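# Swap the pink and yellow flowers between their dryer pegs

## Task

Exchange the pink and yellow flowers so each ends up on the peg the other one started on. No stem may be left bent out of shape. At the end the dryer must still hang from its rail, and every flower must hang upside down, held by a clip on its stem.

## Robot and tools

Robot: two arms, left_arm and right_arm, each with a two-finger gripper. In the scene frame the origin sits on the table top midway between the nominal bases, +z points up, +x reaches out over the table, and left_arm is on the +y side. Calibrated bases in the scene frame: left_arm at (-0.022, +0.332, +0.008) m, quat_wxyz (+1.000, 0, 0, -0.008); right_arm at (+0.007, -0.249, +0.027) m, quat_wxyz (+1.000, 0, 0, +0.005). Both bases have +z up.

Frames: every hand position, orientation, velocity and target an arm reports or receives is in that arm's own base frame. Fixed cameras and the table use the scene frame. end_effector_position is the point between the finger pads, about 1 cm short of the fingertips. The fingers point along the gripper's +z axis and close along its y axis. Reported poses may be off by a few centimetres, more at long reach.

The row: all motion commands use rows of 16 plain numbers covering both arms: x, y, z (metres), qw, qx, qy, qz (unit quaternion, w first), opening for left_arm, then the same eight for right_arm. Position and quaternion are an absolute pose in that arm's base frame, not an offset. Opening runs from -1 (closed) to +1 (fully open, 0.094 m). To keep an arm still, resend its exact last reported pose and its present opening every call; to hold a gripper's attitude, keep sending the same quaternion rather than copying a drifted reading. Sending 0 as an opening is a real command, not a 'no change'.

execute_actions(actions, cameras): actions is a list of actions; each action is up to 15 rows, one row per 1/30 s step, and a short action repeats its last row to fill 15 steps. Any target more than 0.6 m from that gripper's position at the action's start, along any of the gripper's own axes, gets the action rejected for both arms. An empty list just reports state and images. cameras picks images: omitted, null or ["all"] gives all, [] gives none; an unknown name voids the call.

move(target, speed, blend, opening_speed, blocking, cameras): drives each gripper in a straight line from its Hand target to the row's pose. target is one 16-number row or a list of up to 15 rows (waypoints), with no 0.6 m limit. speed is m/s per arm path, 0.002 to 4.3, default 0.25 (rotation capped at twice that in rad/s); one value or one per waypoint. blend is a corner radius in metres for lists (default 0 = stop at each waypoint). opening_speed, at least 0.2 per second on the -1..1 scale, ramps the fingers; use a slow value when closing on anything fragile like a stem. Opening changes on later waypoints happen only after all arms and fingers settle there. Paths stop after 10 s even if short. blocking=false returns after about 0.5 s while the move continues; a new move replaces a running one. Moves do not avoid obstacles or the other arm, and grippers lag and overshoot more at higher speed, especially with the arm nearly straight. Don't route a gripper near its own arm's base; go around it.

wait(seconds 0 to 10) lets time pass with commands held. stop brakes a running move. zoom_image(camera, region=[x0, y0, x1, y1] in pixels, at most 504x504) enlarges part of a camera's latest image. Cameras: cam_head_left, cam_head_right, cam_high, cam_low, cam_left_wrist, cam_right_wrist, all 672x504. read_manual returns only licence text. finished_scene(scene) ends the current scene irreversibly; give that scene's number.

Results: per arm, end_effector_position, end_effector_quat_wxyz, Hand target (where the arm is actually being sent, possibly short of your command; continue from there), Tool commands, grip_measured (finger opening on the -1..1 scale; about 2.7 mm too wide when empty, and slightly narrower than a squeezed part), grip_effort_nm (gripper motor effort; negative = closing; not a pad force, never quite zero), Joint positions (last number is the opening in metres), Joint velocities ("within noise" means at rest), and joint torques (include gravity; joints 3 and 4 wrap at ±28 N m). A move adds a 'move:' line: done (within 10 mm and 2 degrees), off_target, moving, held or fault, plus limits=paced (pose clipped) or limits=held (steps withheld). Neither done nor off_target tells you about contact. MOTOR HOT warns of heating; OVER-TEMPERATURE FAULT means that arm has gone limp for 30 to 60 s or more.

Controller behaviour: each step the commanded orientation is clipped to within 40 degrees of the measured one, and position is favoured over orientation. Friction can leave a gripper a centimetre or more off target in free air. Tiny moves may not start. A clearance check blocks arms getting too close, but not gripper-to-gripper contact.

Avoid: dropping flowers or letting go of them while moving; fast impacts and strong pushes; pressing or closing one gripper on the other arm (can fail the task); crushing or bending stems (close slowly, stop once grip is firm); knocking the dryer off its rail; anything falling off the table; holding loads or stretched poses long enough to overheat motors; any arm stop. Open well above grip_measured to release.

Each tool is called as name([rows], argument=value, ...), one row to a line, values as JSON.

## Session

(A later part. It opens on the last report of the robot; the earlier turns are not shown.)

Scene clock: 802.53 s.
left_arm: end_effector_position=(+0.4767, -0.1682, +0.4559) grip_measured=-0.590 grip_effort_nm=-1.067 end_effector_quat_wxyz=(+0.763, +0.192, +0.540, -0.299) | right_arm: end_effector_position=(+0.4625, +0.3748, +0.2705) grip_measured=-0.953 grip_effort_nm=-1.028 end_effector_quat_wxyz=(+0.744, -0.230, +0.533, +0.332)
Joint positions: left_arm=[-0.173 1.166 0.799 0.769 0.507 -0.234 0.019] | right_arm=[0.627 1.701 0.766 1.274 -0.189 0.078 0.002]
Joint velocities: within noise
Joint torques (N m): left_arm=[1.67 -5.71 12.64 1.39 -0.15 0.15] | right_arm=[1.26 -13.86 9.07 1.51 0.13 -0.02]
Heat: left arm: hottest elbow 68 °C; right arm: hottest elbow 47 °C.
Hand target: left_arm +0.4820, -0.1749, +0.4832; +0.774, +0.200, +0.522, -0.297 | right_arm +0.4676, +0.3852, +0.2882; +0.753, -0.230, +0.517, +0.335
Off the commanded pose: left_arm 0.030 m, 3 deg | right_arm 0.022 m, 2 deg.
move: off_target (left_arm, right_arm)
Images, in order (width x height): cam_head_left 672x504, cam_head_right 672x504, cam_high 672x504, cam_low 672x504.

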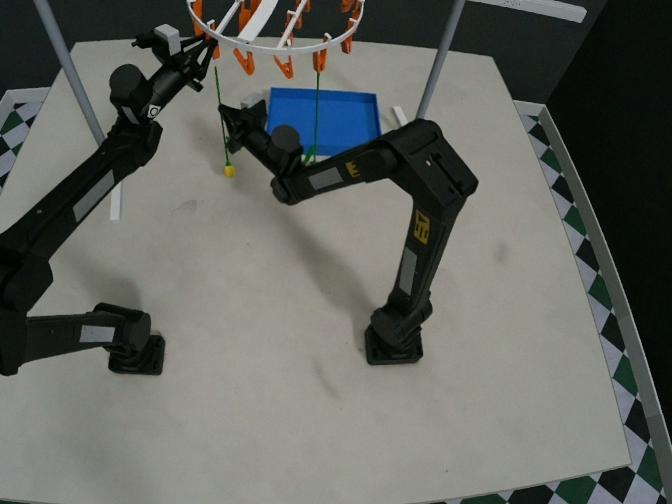

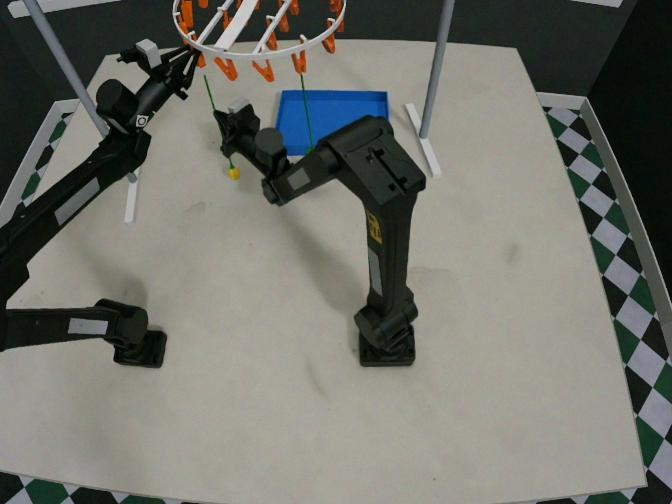

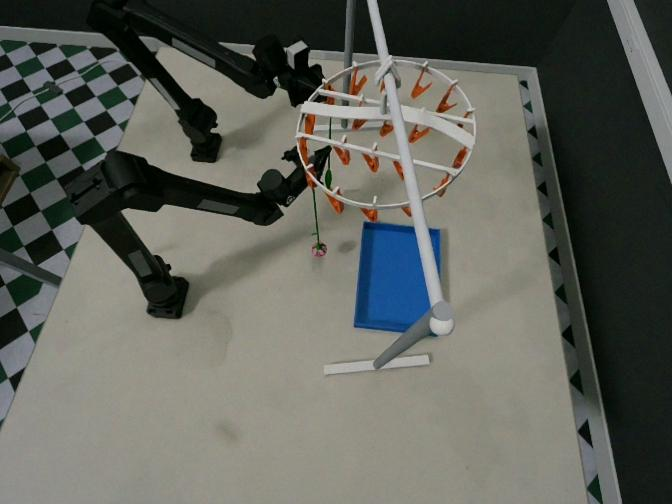

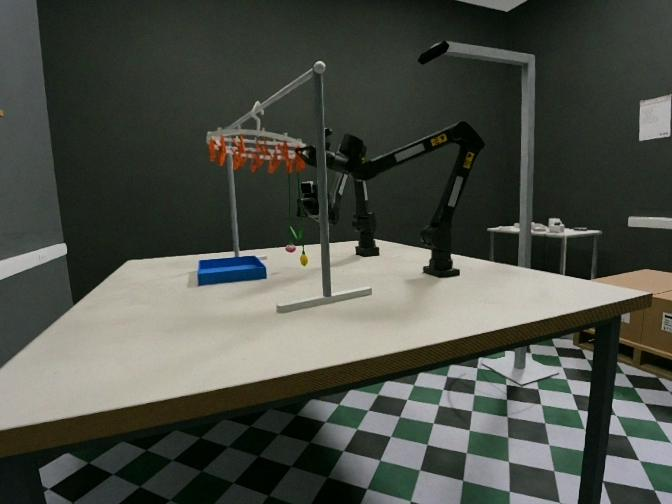

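move([
  [0.484,-0.1755,0.484,0.774,0.2003,0.522,-0.297,-0.75,0.4685,0.386,0.300,0.7529,-0.2304,0.5174,0.3352,-0.97],
], speed=0.03, cameras=["cam_head_left","cam_head_right","cam_high","cam_low"])

zoom_image(camera="cam_head_right", region=[180, 40, 230, 90])

zoom_image(camera="cam_head_left", region=[190, 35, 240, 85])

zoom_image(camera="cam_low", region=[280, 145, 320, 185])

Scene clock: 808.10 s.
left_arm: end_effector_position=(+0.4767, -0.1682, +0.4559) grip_measured=-0.590 grip_effort_nm=-1.067 end_effector_quat_wxyz=(+0.763, +0.192, +0.540, -0.299) | right_arm: end_effector_position=(+0.4639, +0.3758, +0.2754) grip_measured=-0.953 grip_effort_nm=-1.028 end_effector_quat_wxyz=(+0.740, -0.231, +0.537, +0.331)
Joint positions: left_arm=[-0.173 1.166 0.799 0.769 0.507 -0.234 0.019] | right_arm=[0.627 1.683 0.773 1.238 -0.189 0.078 0.002]
Joint velocities: within noise
Joint torques (N m): left_arm=[1.73 -5.66 12.63 1.4 -0.16 0.15] | right_arm=[1.32 -15.03 9.28 1.47 0.12 -0.02]
Heat: left arm: hottest elbow 68 °C; right arm: hottest elbow 46 °C.
Hand target: left_arm +0.4820, -0.1749, +0.4832; +0.774, +0.200, +0.522, -0.297 | right_arm +0.4674, +0.3851, +0.2999; +0.753, -0.230, +0.517, +0.335
Off the commanded pose: left_arm 0.030 m, 3 deg | right_arm 0.027 m, 3 deg.
move: off_target (left_arm, right_arm)
Images, in order (width x height): cam_head_left 672x504, cam_head_right 672x504, cam_high 672x504, cam_low 672x504.

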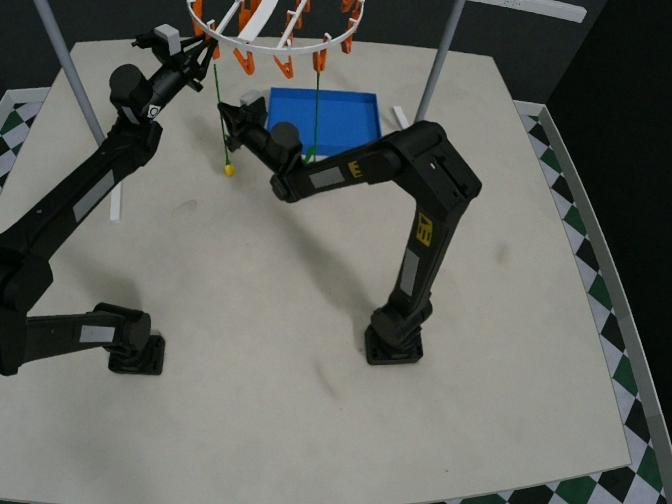

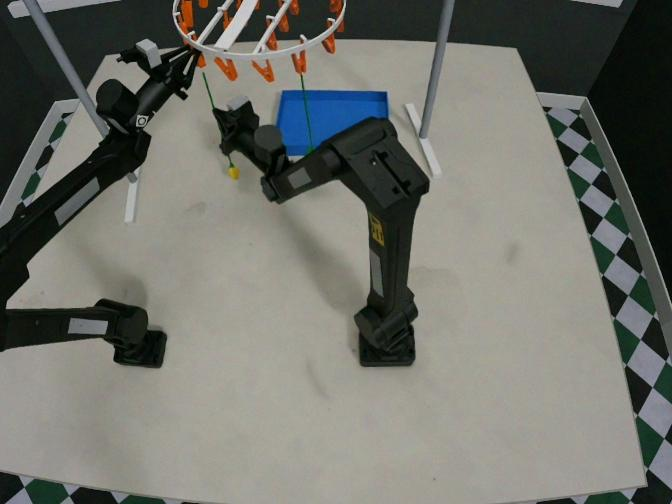

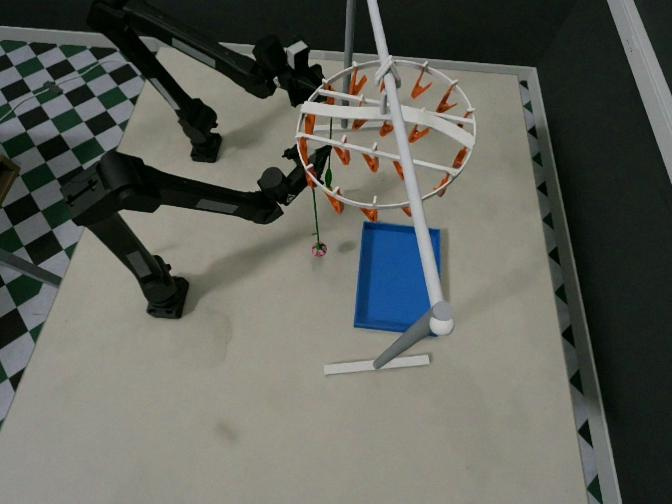

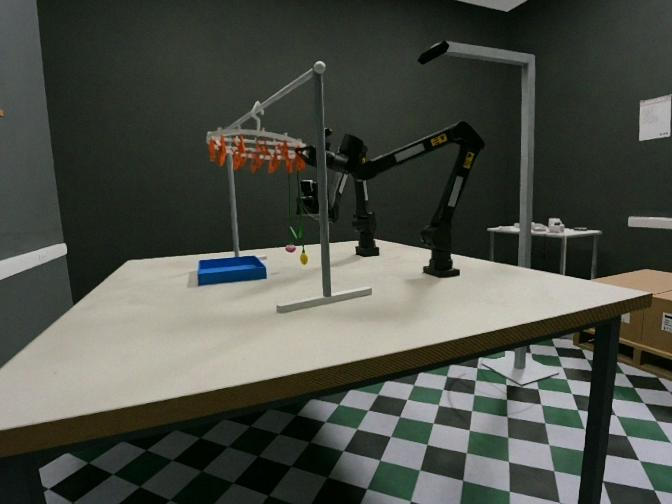

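Scaled by 10.080 from the camera's 672x504 image, which has a finer 960x720 frame.

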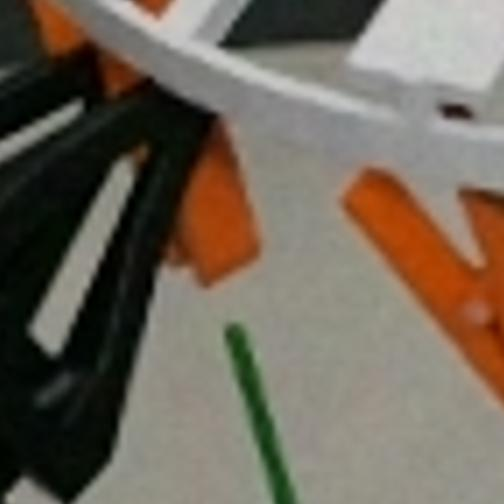

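Scaled by 10.080 from the camera's 672x504 image, which has a finer 960x720 frame.

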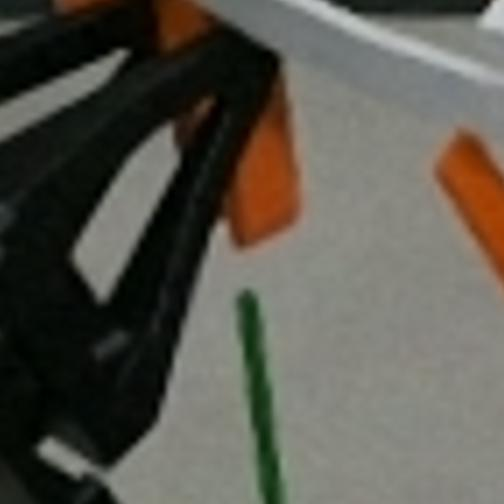

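Scaled by 12.600 from the camera's 672x504 image, which has a finer 960x720 frame.

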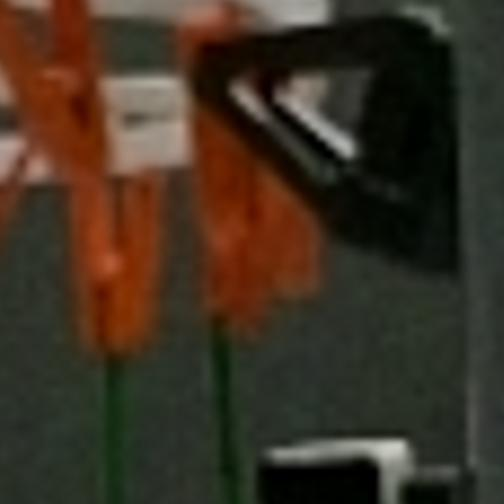

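move(target=[0.484,-0.1755,0.484,0.774,0.2003,0.522,-0.297,-0.75,0.4685,0.386,0.312,0.7574,-0.2274,0.5108,0.3372,-0.97], speed=0.03, cameras=["cam_head_left","cam_head_right"])

zoom_image(camera="cam_head_right", region=[180, 40, 230, 90])

zoom_image(camera="cam_head_left", region=[190, 35, 240, 85])

Scene clock: 820.50 s.
left_arm: end_effector_position=(+0.4767, -0.1682, +0.4559) grip_measured=-0.590 grip_effort_nm=-1.072 end_effector_quat_wxyz=(+0.763, +0.192, +0.540, -0.299) | right_arm: end_effector_position=(+0.4643, +0.3757, +0.2860) grip_measured=-0.953 grip_effort_nm=-1.028 end_effector_quat_wxyz=(+0.745, -0.229, +0.531, +0.332)
Joint positions: left_arm=[-0.173 1.166 0.799 0.769 0.507 -0.234 0.019] | right_arm=[0.627 1.669 0.781 1.231 -0.187 0.078 0.002]
Joint velocities: within noise
Joint torques (N m): left_arm=[1.67 -5.66 12.63 1.39 -0.16 0.15] | right_arm=[1.26 -14.86 9.54 1.46 0.13 0.02]
Heat: left arm: hottest elbow 68 °C; right arm: hottest elbow 47 °C.
Hand target: left_arm +0.4820, -0.1749, +0.4832; +0.774, +0.200, +0.522, -0.297 | right_arm +0.4673, +0.3849, +0.3120; +0.757, -0.227, +0.511, +0.337
Off the commanded pose: left_arm 0.030 m, 3 deg | right_arm 0.028 m, 3 deg.
move: off_target (left_arm, right_arm)
Images, in order (width x height): cam_head_left 672x504, cam_head_right 672x504.

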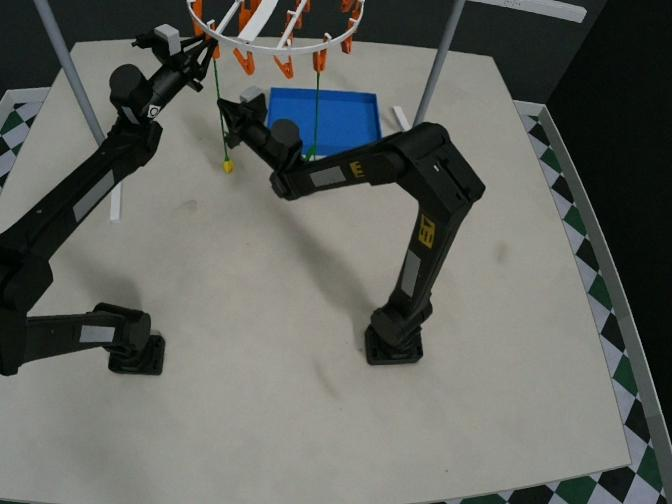

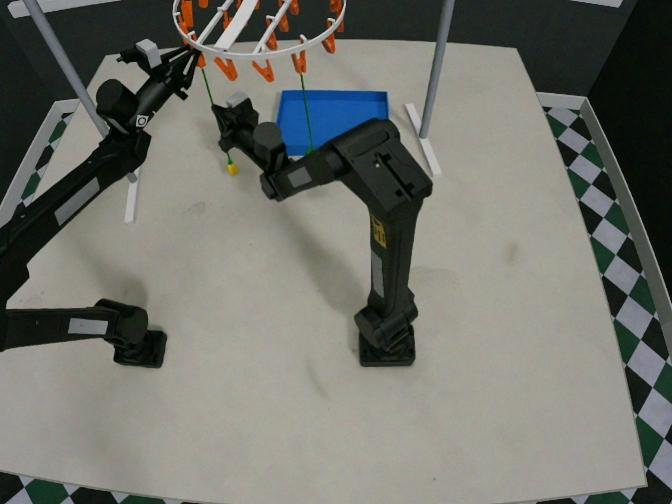

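Scaled by 10.080 from the camera's 672x504 image, which has a finer 960x720 frame.

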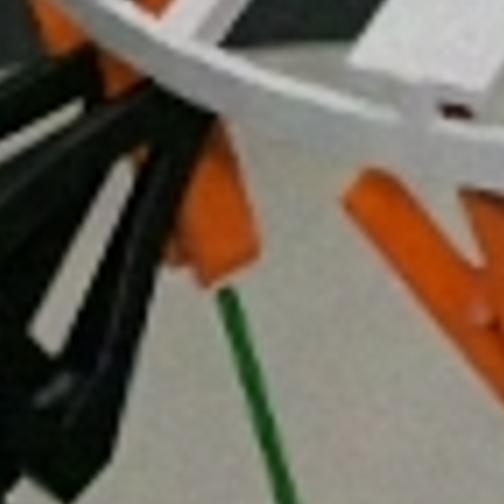

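Scaled by 10.080 from the camera's 672x504 image, which has a finer 960x720 frame.

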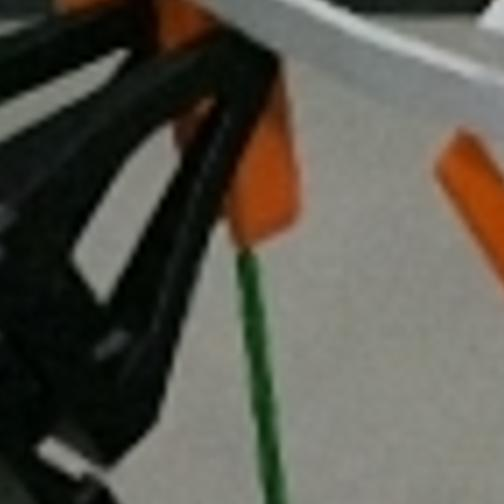

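move(target=[0.484,-0.1755,0.484,0.774,0.2003,0.522,-0.297,-0.75,0.4685,0.387,0.321,0.7618,-0.2245,0.5042,0.3392,-0.97], speed=0.03, cameras=["cam_head_left","cam_head_right","cam_high"])

zoom_image(camera="cam_head_right", region=[180, 40, 230, 90])

zoom_image(camera="cam_head_left", region=[190, 35, 240, 85])

zoom_image(camera="cam_high", region=[300, 75, 360, 135])

Scene clock: 825.40 s.
left_arm: end_effector_position=(+0.4767, -0.1682, +0.4559) grip_measured=-0.590 grip_effort_nm=-1.062 end_effector_quat_wxyz=(+0.763, +0.192, +0.540, -0.299) | right_arm: end_effector_position=(+0.4647, +0.3770, +0.2938) grip_measured=-0.953 grip_effort_nm=-1.033 end_effector_quat_wxyz=(+0.749, -0.227, +0.526, +0.333)
Joint positions: left_arm=[-0.173 1.166 0.799 0.769 0.507 -0.234 0.019] | right_arm=[0.63 1.662 0.79 1.23 -0.184 0.078 0.002]
Joint velocities: within noise
Joint torques (N m): left_arm=[1.67 -5.66 12.64 1.4 -0.16 0.15] | right_arm=[1.44 -15.09 9.59 1.58 0.15 0.04]
Heat: left arm: hottest elbow 68 °C; right arm: hottest elbow 47 °C.
Hand target: left_arm +0.4820, -0.1749, +0.4832; +0.774, +0.200, +0.522, -0.297 | right_arm +0.4672, +0.3860, +0.3211; +0.762, -0.224, +0.504, +0.339
Off the commanded pose: left_arm 0.030 m, 3 deg | right_arm 0.029 m, 3 deg.
move: off_target (left_arm, right_arm)
Images, in order (width x height): cam_head_left 672x504, cam_head_right 672x504, cam_high 672x504.

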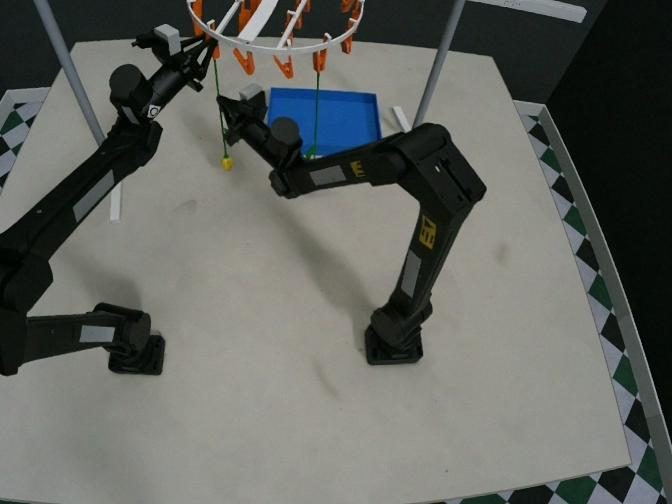

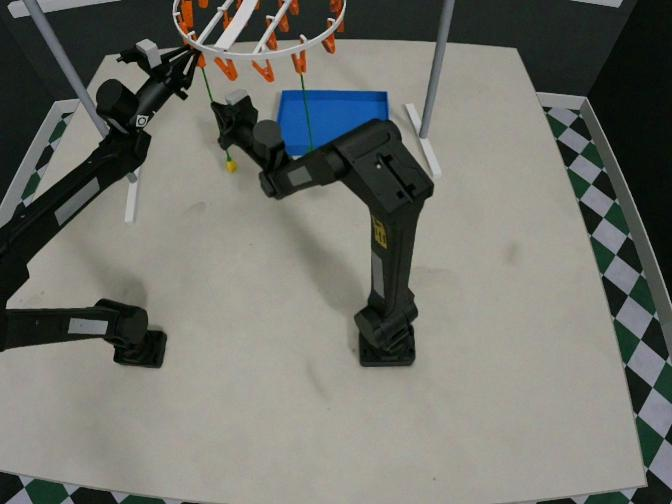

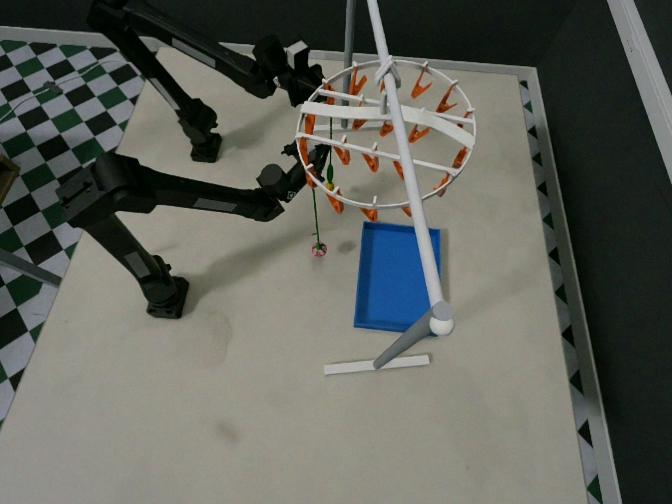

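Scaled by 10.080 from the camera's 672x504 image, which has a finer 960x720 frame.

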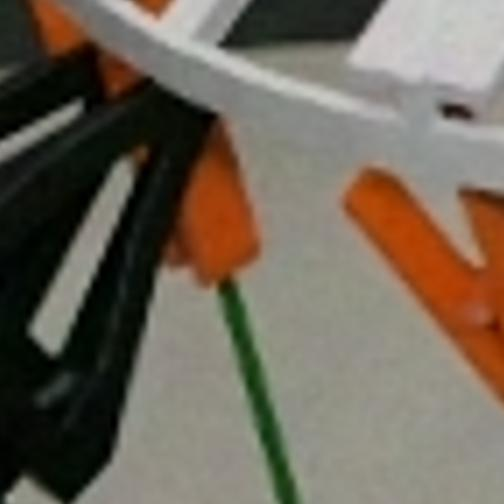

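Scaled by 10.080 from the camera's 672x504 image, which has a finer 960x720 frame.

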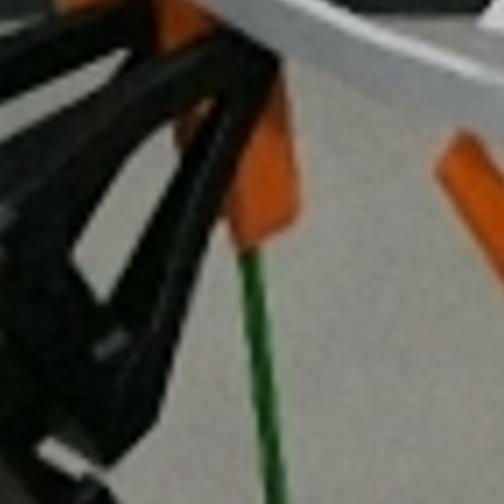

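Scaled by 8.400 from the camera's 672x504 image, which has a finer 960x720 frame.

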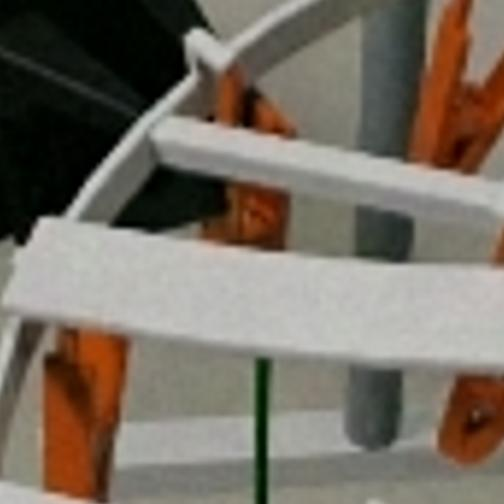

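move(target=[0.484,-0.1755,0.484,0.774,0.2003,0.522,-0.297,-0.75,0.4685,0.387,0.331,0.7662,-0.2215,0.4976,0.3411,-0.97], speed=0.03, cameras=["cam_head_left","cam_head_right","cam_low"])

zoom_image(camera="cam_head_right", region=[180, 40, 230, 90])

zoom_image(camera="cam_head_left", region=[190, 35, 240, 85])

zoom_image(camera="cam_low", region=[270, 135, 340, 205])

Scene clock: 828.83 s.
left_arm: end_effector_position=(+0.4768, -0.1682, +0.4580) grip_measured=-0.590 grip_effort_nm=-1.067 end_effector_quat_wxyz=(+0.764, +0.193, +0.539, -0.298) | right_arm: end_effector_position=(+0.4648, +0.3770, +0.2991) grip_measured=-0.953 grip_effort_nm=-1.028 end_effector_quat_wxyz=(+0.752, -0.226, +0.522, +0.333)
Joint positions: left_arm=[-0.173 1.166 0.803 0.769 0.507 -0.234 0.019] | right_arm=[0.63 1.656 0.795 1.228 -0.182 0.078 0.002]
Joint velocities: within noise
Joint torques (N m): left_arm=[1.67 -5.66 12.42 1.37 -0.16 0.16] | right_arm=[1.44 -15.21 9.96 1.58 0.14 0.06]
Heat: left arm: hottest elbow 68 °C; right arm: hottest elbow 48 °C.
Hand target: left_arm +0.4822, -0.1749, +0.4834; +0.774, +0.200, +0.522, -0.297 | right_arm +0.4669, +0.3857, +0.3308; +0.766, -0.221, +0.498, +0.341
Off the commanded pose: left_arm 0.028 m, 2 deg | right_arm 0.034 m, 3 deg.
move: off_target (left_arm, right_arm)
Images, in order (width x height): cam_head_left 672x504, cam_head_right 672x504, cam_low 672x504.

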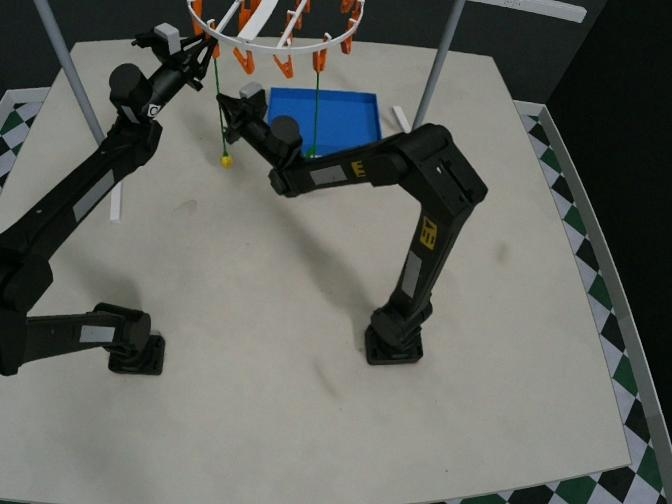

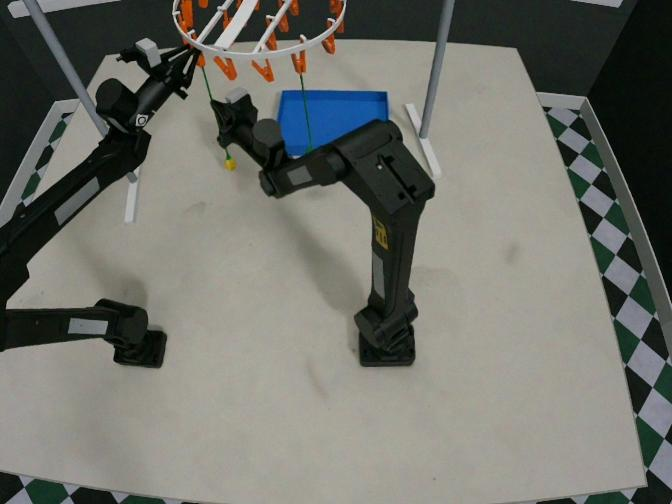

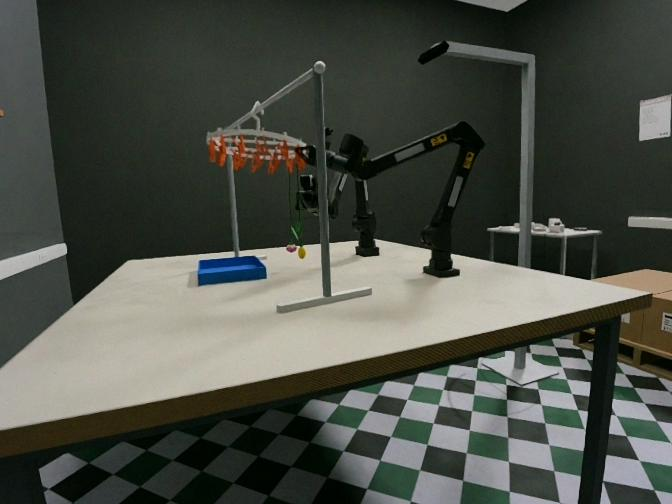

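Scaled by 10.080 from the camera's 672x504 image, which has a finer 960x720 frame.

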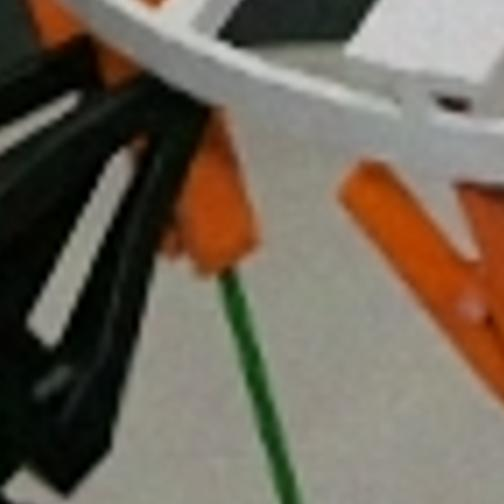

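Scaled by 10.080 from the camera's 672x504 image, which has a finer 960x720 frame.

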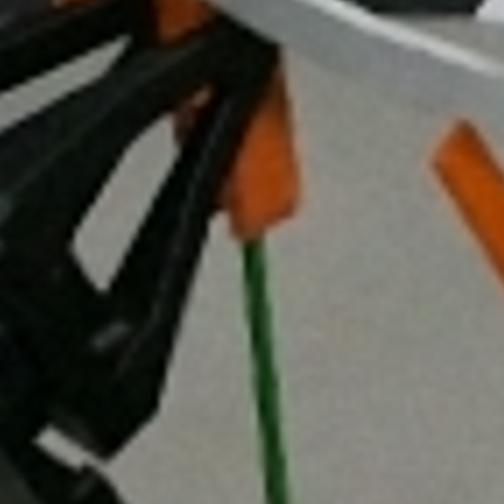

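Scaled by 7.200 from the camera's 672x504 image, which has a finer 960x720 frame.

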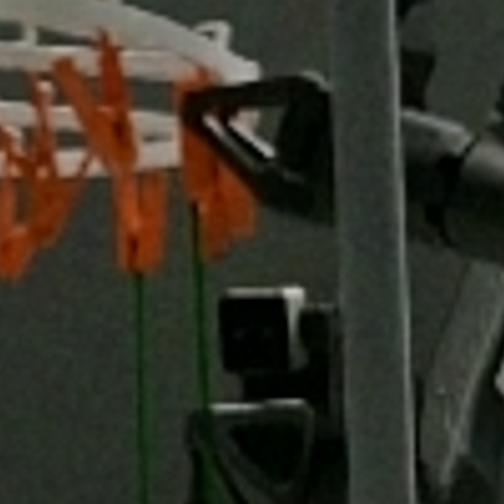

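zoom_image(camera="cam_low", region=[285, 140, 315, 170])

zoom_image(camera="cam_head_left", region=[200, 40, 230, 70])

zoom_image(camera="cam_head_right", region=[190, 45, 220, 75])

Scaled by 16.800 from the camera's 672x504 image, which has a finer 960x720 frame.

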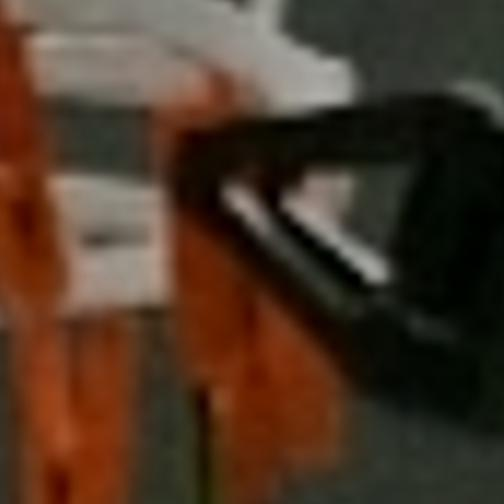

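Scaled by 16.800 from the camera's 672x504 image, which has a finer 960x720 frame.

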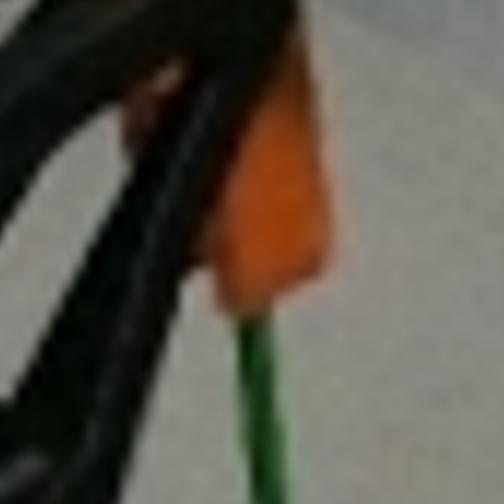

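Scaled by 16.800 from the camera's 672x504 image, which has a finer 960x720 frame.

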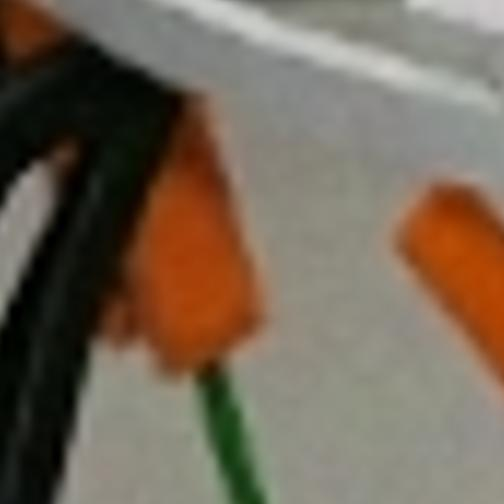

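wait(seconds=0, cameras=["cam_high","cam_left_wrist","cam_right_wrist"])

zoom_image(camera="cam_high", region=[315, 85, 345, 115])

Scene clock: 847.50 s.
left_arm: end_effector_position=(+0.4768, -0.1682, +0.4580) grip_measured=-0.590 grip_effort_nm=-1.067 end_effector_quat_wxyz=(+0.764, +0.193, +0.539, -0.298) | right_arm: end_effector_position=(+0.4648, +0.3770, +0.2992) grip_measured=-0.953 grip_effort_nm=-1.033 end_effector_quat_wxyz=(+0.752, -0.226, +0.522, +0.333)
Joint positions: left_arm=[-0.173 1.166 0.803 0.769 0.507 -0.234 0.019] | right_arm=[0.63 1.656 0.795 1.227 -0.182 0.078 0.002]
Joint velocities: within noise
Joint torques (N m): left_arm=[1.73 -5.6 12.44 1.37 -0.16 0.16] | right_arm=[1.32 -15.38 9.92 1.61 0.13 0.07]
Heat: left arm: hottest elbow 76 °C; right arm: hottest elbow 49 °C.
Hand target: left_arm +0.4822, -0.1749, +0.4834; +0.774, +0.200, +0.522, -0.297 | right_arm +0.4668, +0.3856, +0.3309; +0.766, -0.221, +0.498, +0.341
Tool commands: left_gripper/opening=-0.75 right_gripper/opening=-0.97
Off the commanded pose: left_arm 0.028 m, 2 deg | right_arm 0.034 m, 3 deg.
camera_calibration:
cam_left_wrist: T_world_to_cam=[[-0.65644, -0.754207, 0.0160601, 0.178673], [-0.0725171, 0.0418976, -0.996487, 0.536763], [0.750885, -0.655298, -0.0821962, -0.34013], [0, 0, 0, 1]] pos_world=[0.411611, -0.110619, 0.504051]
cam_right_wrist: T_world_to_cam=[[0.738242, -0.674532, 0.00234697, -0.0906232], [-0.0444355, -0.0521036, -0.997653, 0.380021], [0.673071, 0.736404, -0.0684382, -0.483037], [0, 0, 0, 1]] pos_world=[0.408906, 0.314382, 0.346284]
Images, in order (width x height): cam_high 672x504, cam_left_wrist 672x504, cam_right_wrist 672x504.

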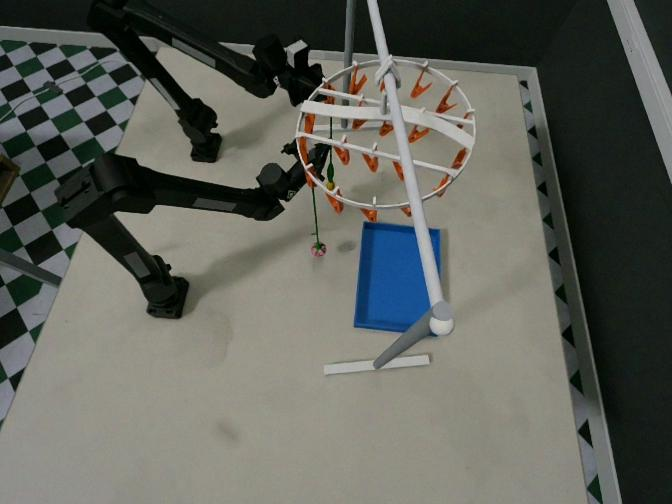

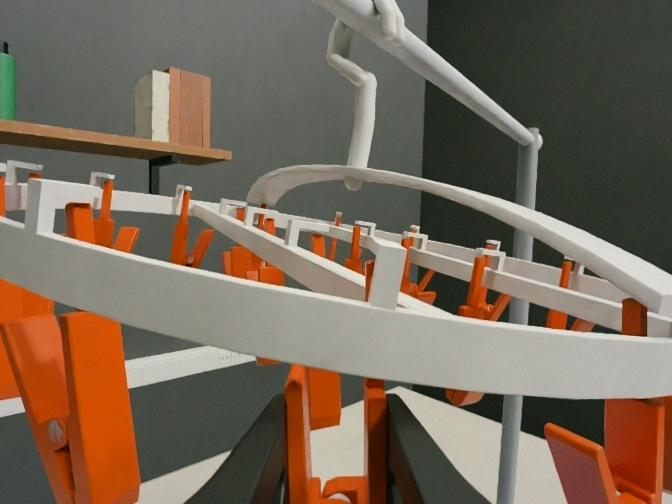

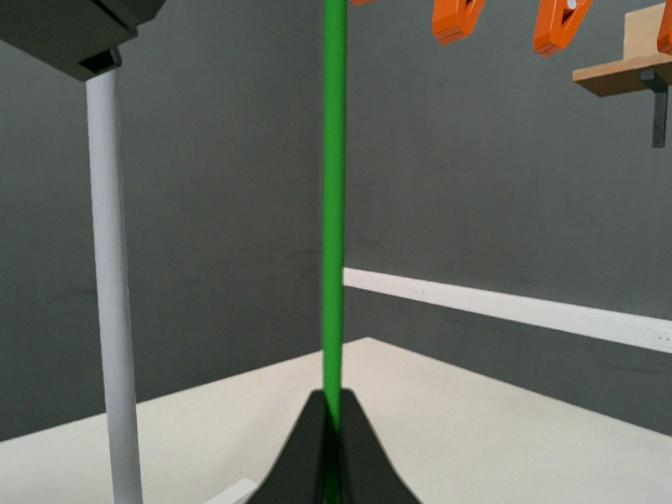

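Scaled by 16.800 from the camera's 672x504 image, which has a finer 960x720 frame.

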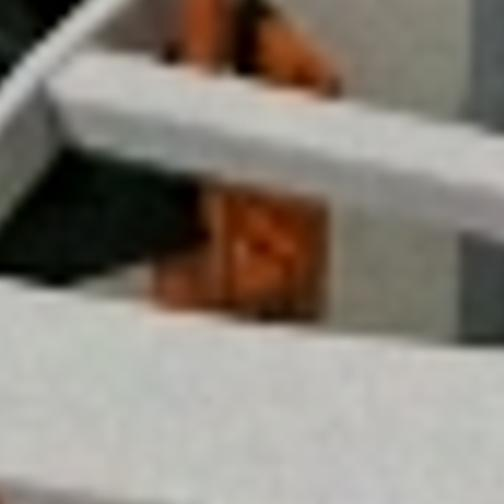

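move([
  [0.484,-0.1755,0.484,0.774,0.2003,0.522,-0.297,-0.75,0.4685,0.387,0.313,0.7618,-0.2245,0.5042,0.3392,-0.97],
  [0.484,-0.1755,0.484,0.774,0.2003,0.522,-0.297,-0.75,0.4685,0.3905,0.315,0.7618,-0.2245,0.5042,0.3392,-0.97],
], speed=0.03, cameras=["cam_head_left","cam_head_right","cam_low"])

zoom_image(camera="cam_head_right", region=[180, 40, 230, 90])

zoom_image(camera="cam_head_left", region=[190, 35, 240, 85])

zoom_image(camera="cam_low", region=[285, 140, 315, 170])

Scene clock: 865.23 s.
left_arm: end_effector_position=(+0.4768, -0.1682, +0.4580) grip_measured=-0.590 grip_effort_nm=-1.057 end_effector_quat_wxyz=(+0.764, +0.193, +0.539, -0.298) | right_arm: end_effector_position=(+0.4632, +0.3792, +0.2990) grip_measured=-0.953 grip_effort_nm=-1.033 end_effector_quat_wxyz=(+0.751, -0.226, +0.523, +0.334)
Joint positions: left_arm=[-0.173 1.166 0.803 0.769 0.507 -0.234 0.019] | right_arm=[0.636 1.656 0.795 1.227 -0.178 0.078 0.002]
Joint velocities: within noise
Joint torques (N m): left_arm=[1.73 -5.6 12.44 1.39 -0.16 0.16] | right_arm=[1.55 -12.63 9.58 2.25 0.13 0.01]
Heat: left arm: hottest elbow 79 °C; right arm: hottest elbow 49 °C.
Hand target: left_arm +0.4822, -0.1749, +0.4834; +0.774, +0.200, +0.522, -0.297 | right_arm +0.4676, +0.3898, +0.3148; +0.762, -0.224, +0.504, +0.339
Off the commanded pose: left_arm 0.028 m, 2 deg | right_arm 0.020 m, 3 deg.
move: off_target (left_arm, right_arm)
Images, in order (width x height): cam_head_left 672x504, cam_head_right 672x504, cam_low 672x504.

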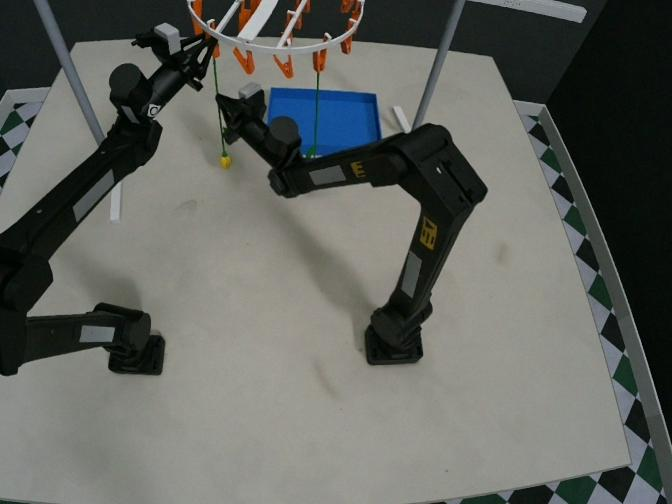

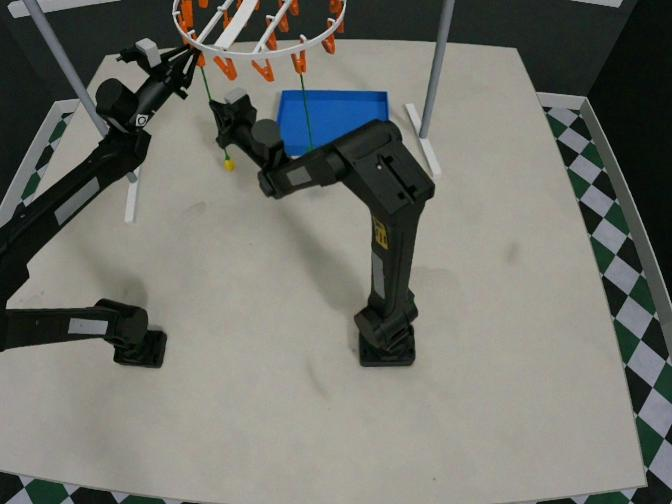

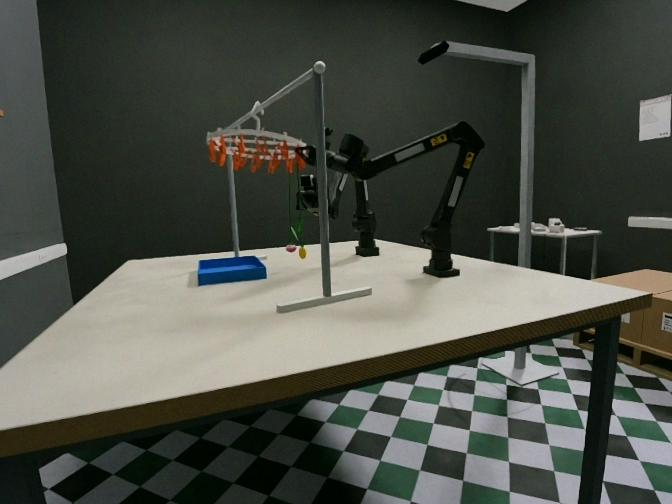

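Scaled by 10.080 from the camera's 672x504 image, which has a finer 960x720 frame.

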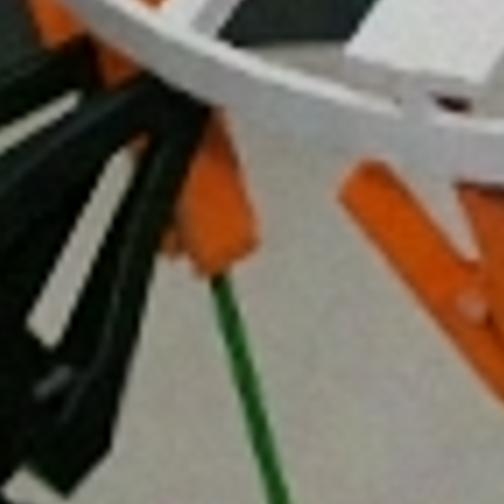

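Scaled by 10.080 from the camera's 672x504 image, which has a finer 960x720 frame.

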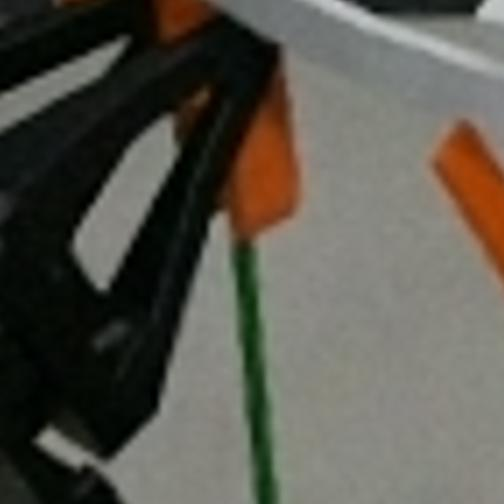

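Scaled by 16.800 from the camera's 672x504 image, which has a finer 960x720 frame.

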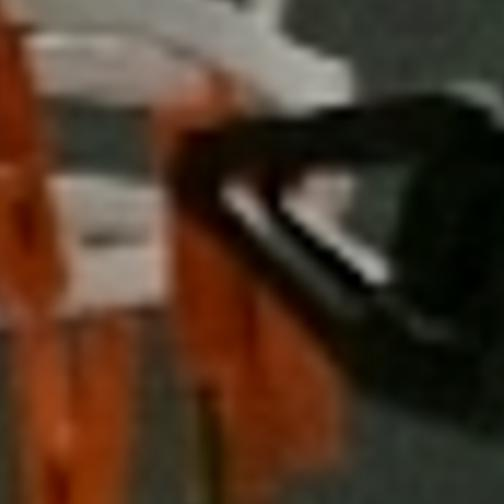

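move([
  [0.484,-0.1755,0.484,0.774,0.2003,0.522,-0.297,-0.75,0.4685,0.3905,0.302,0.7618,-0.2245,0.5042,0.3392,-0.97],
  [0.484,-0.1755,0.484,0.774,0.2003,0.522,-0.297,-0.75,0.4685,0.3905,0.329,0.7662,-0.2215,0.4976,0.3411,-0.97],
], speed=0.04, cameras=["cam_head_left","cam_head_right","cam_low"])

zoom_image(camera="cam_head_right", region=[180, 40, 230, 90])

zoom_image(camera="cam_head_left", region=[190, 35, 240, 85])

Scene clock: 870.63 s.
left_arm: end_effector_position=(+0.4770, -0.1682, +0.4591) grip_measured=-0.590 grip_effort_nm=-1.067 end_effector_quat_wxyz=(+0.764, +0.193, +0.538, -0.298) | right_arm: end_effector_position=(+0.4646, +0.3802, +0.3005) grip_measured=-0.953 grip_effort_nm=-1.028 end_effector_quat_wxyz=(+0.753, -0.225, +0.520, +0.334)
Joint positions: left_arm=[-0.173 1.166 0.805 0.769 0.506 -0.234 0.019] | right_arm=[0.636 1.661 0.801 1.233 -0.177 0.078 0.002]
Joint velocities: within noise
Joint torques (N m): left_arm=[1.67 -5.6 12.31 1.37 -0.15 0.16] | right_arm=[1.44 -15.09 9.83 1.43 0.14 0.06]
Heat: left arm: hottest elbow 79 °C; right arm: hottest elbow 49 °C.
Hand target: left_arm +0.4824, -0.1750, +0.4833; +0.774, +0.200, +0.522, -0.297 | right_arm +0.4670, +0.3893, +0.3291; +0.766, -0.221, +0.497, +0.341
Off the commanded pose: left_arm 0.027 m, 2 deg | right_arm 0.031 m, 3 deg.
move: off_target (left_arm, right_arm)
Images, in order (width x height): cam_head_left 672x504, cam_head_right 672x504, cam_low 672x504.

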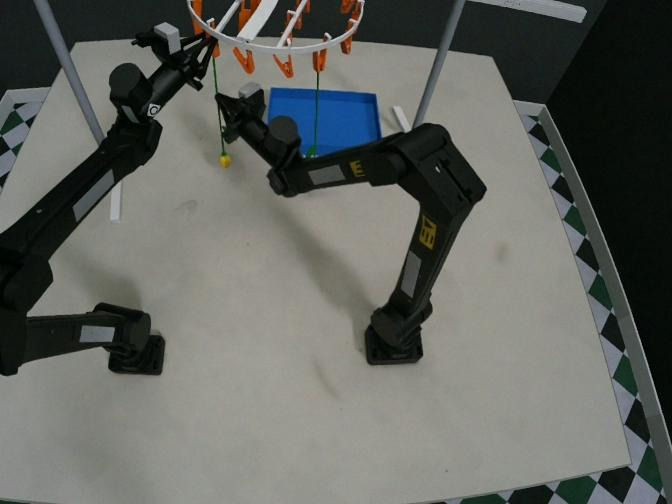

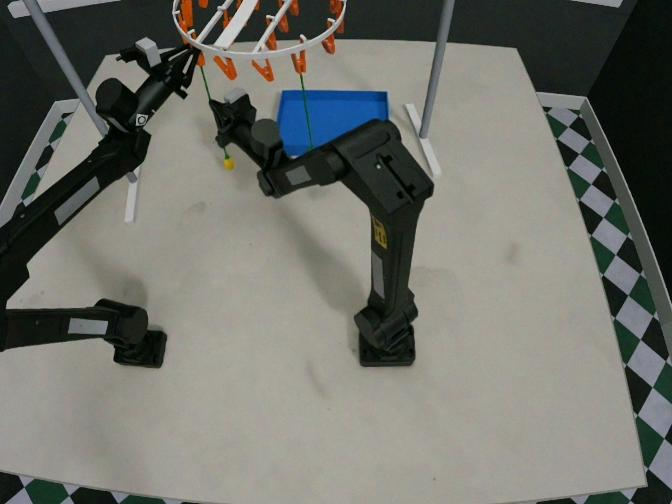

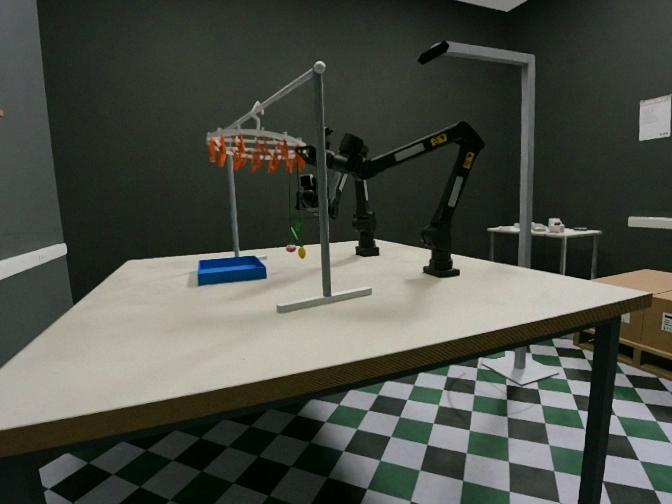

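Scaled by 10.080 from the camera's 672x504 image, which has a finer 960x720 frame.

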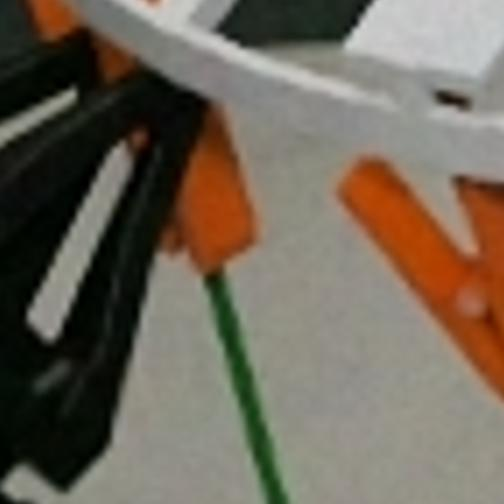

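Scaled by 10.080 from the camera's 672x504 image, which has a finer 960x720 frame.

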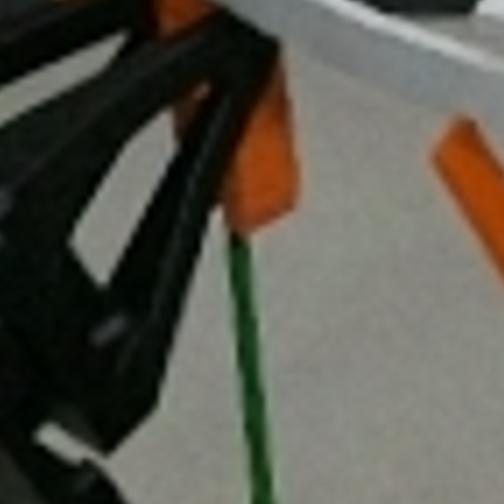

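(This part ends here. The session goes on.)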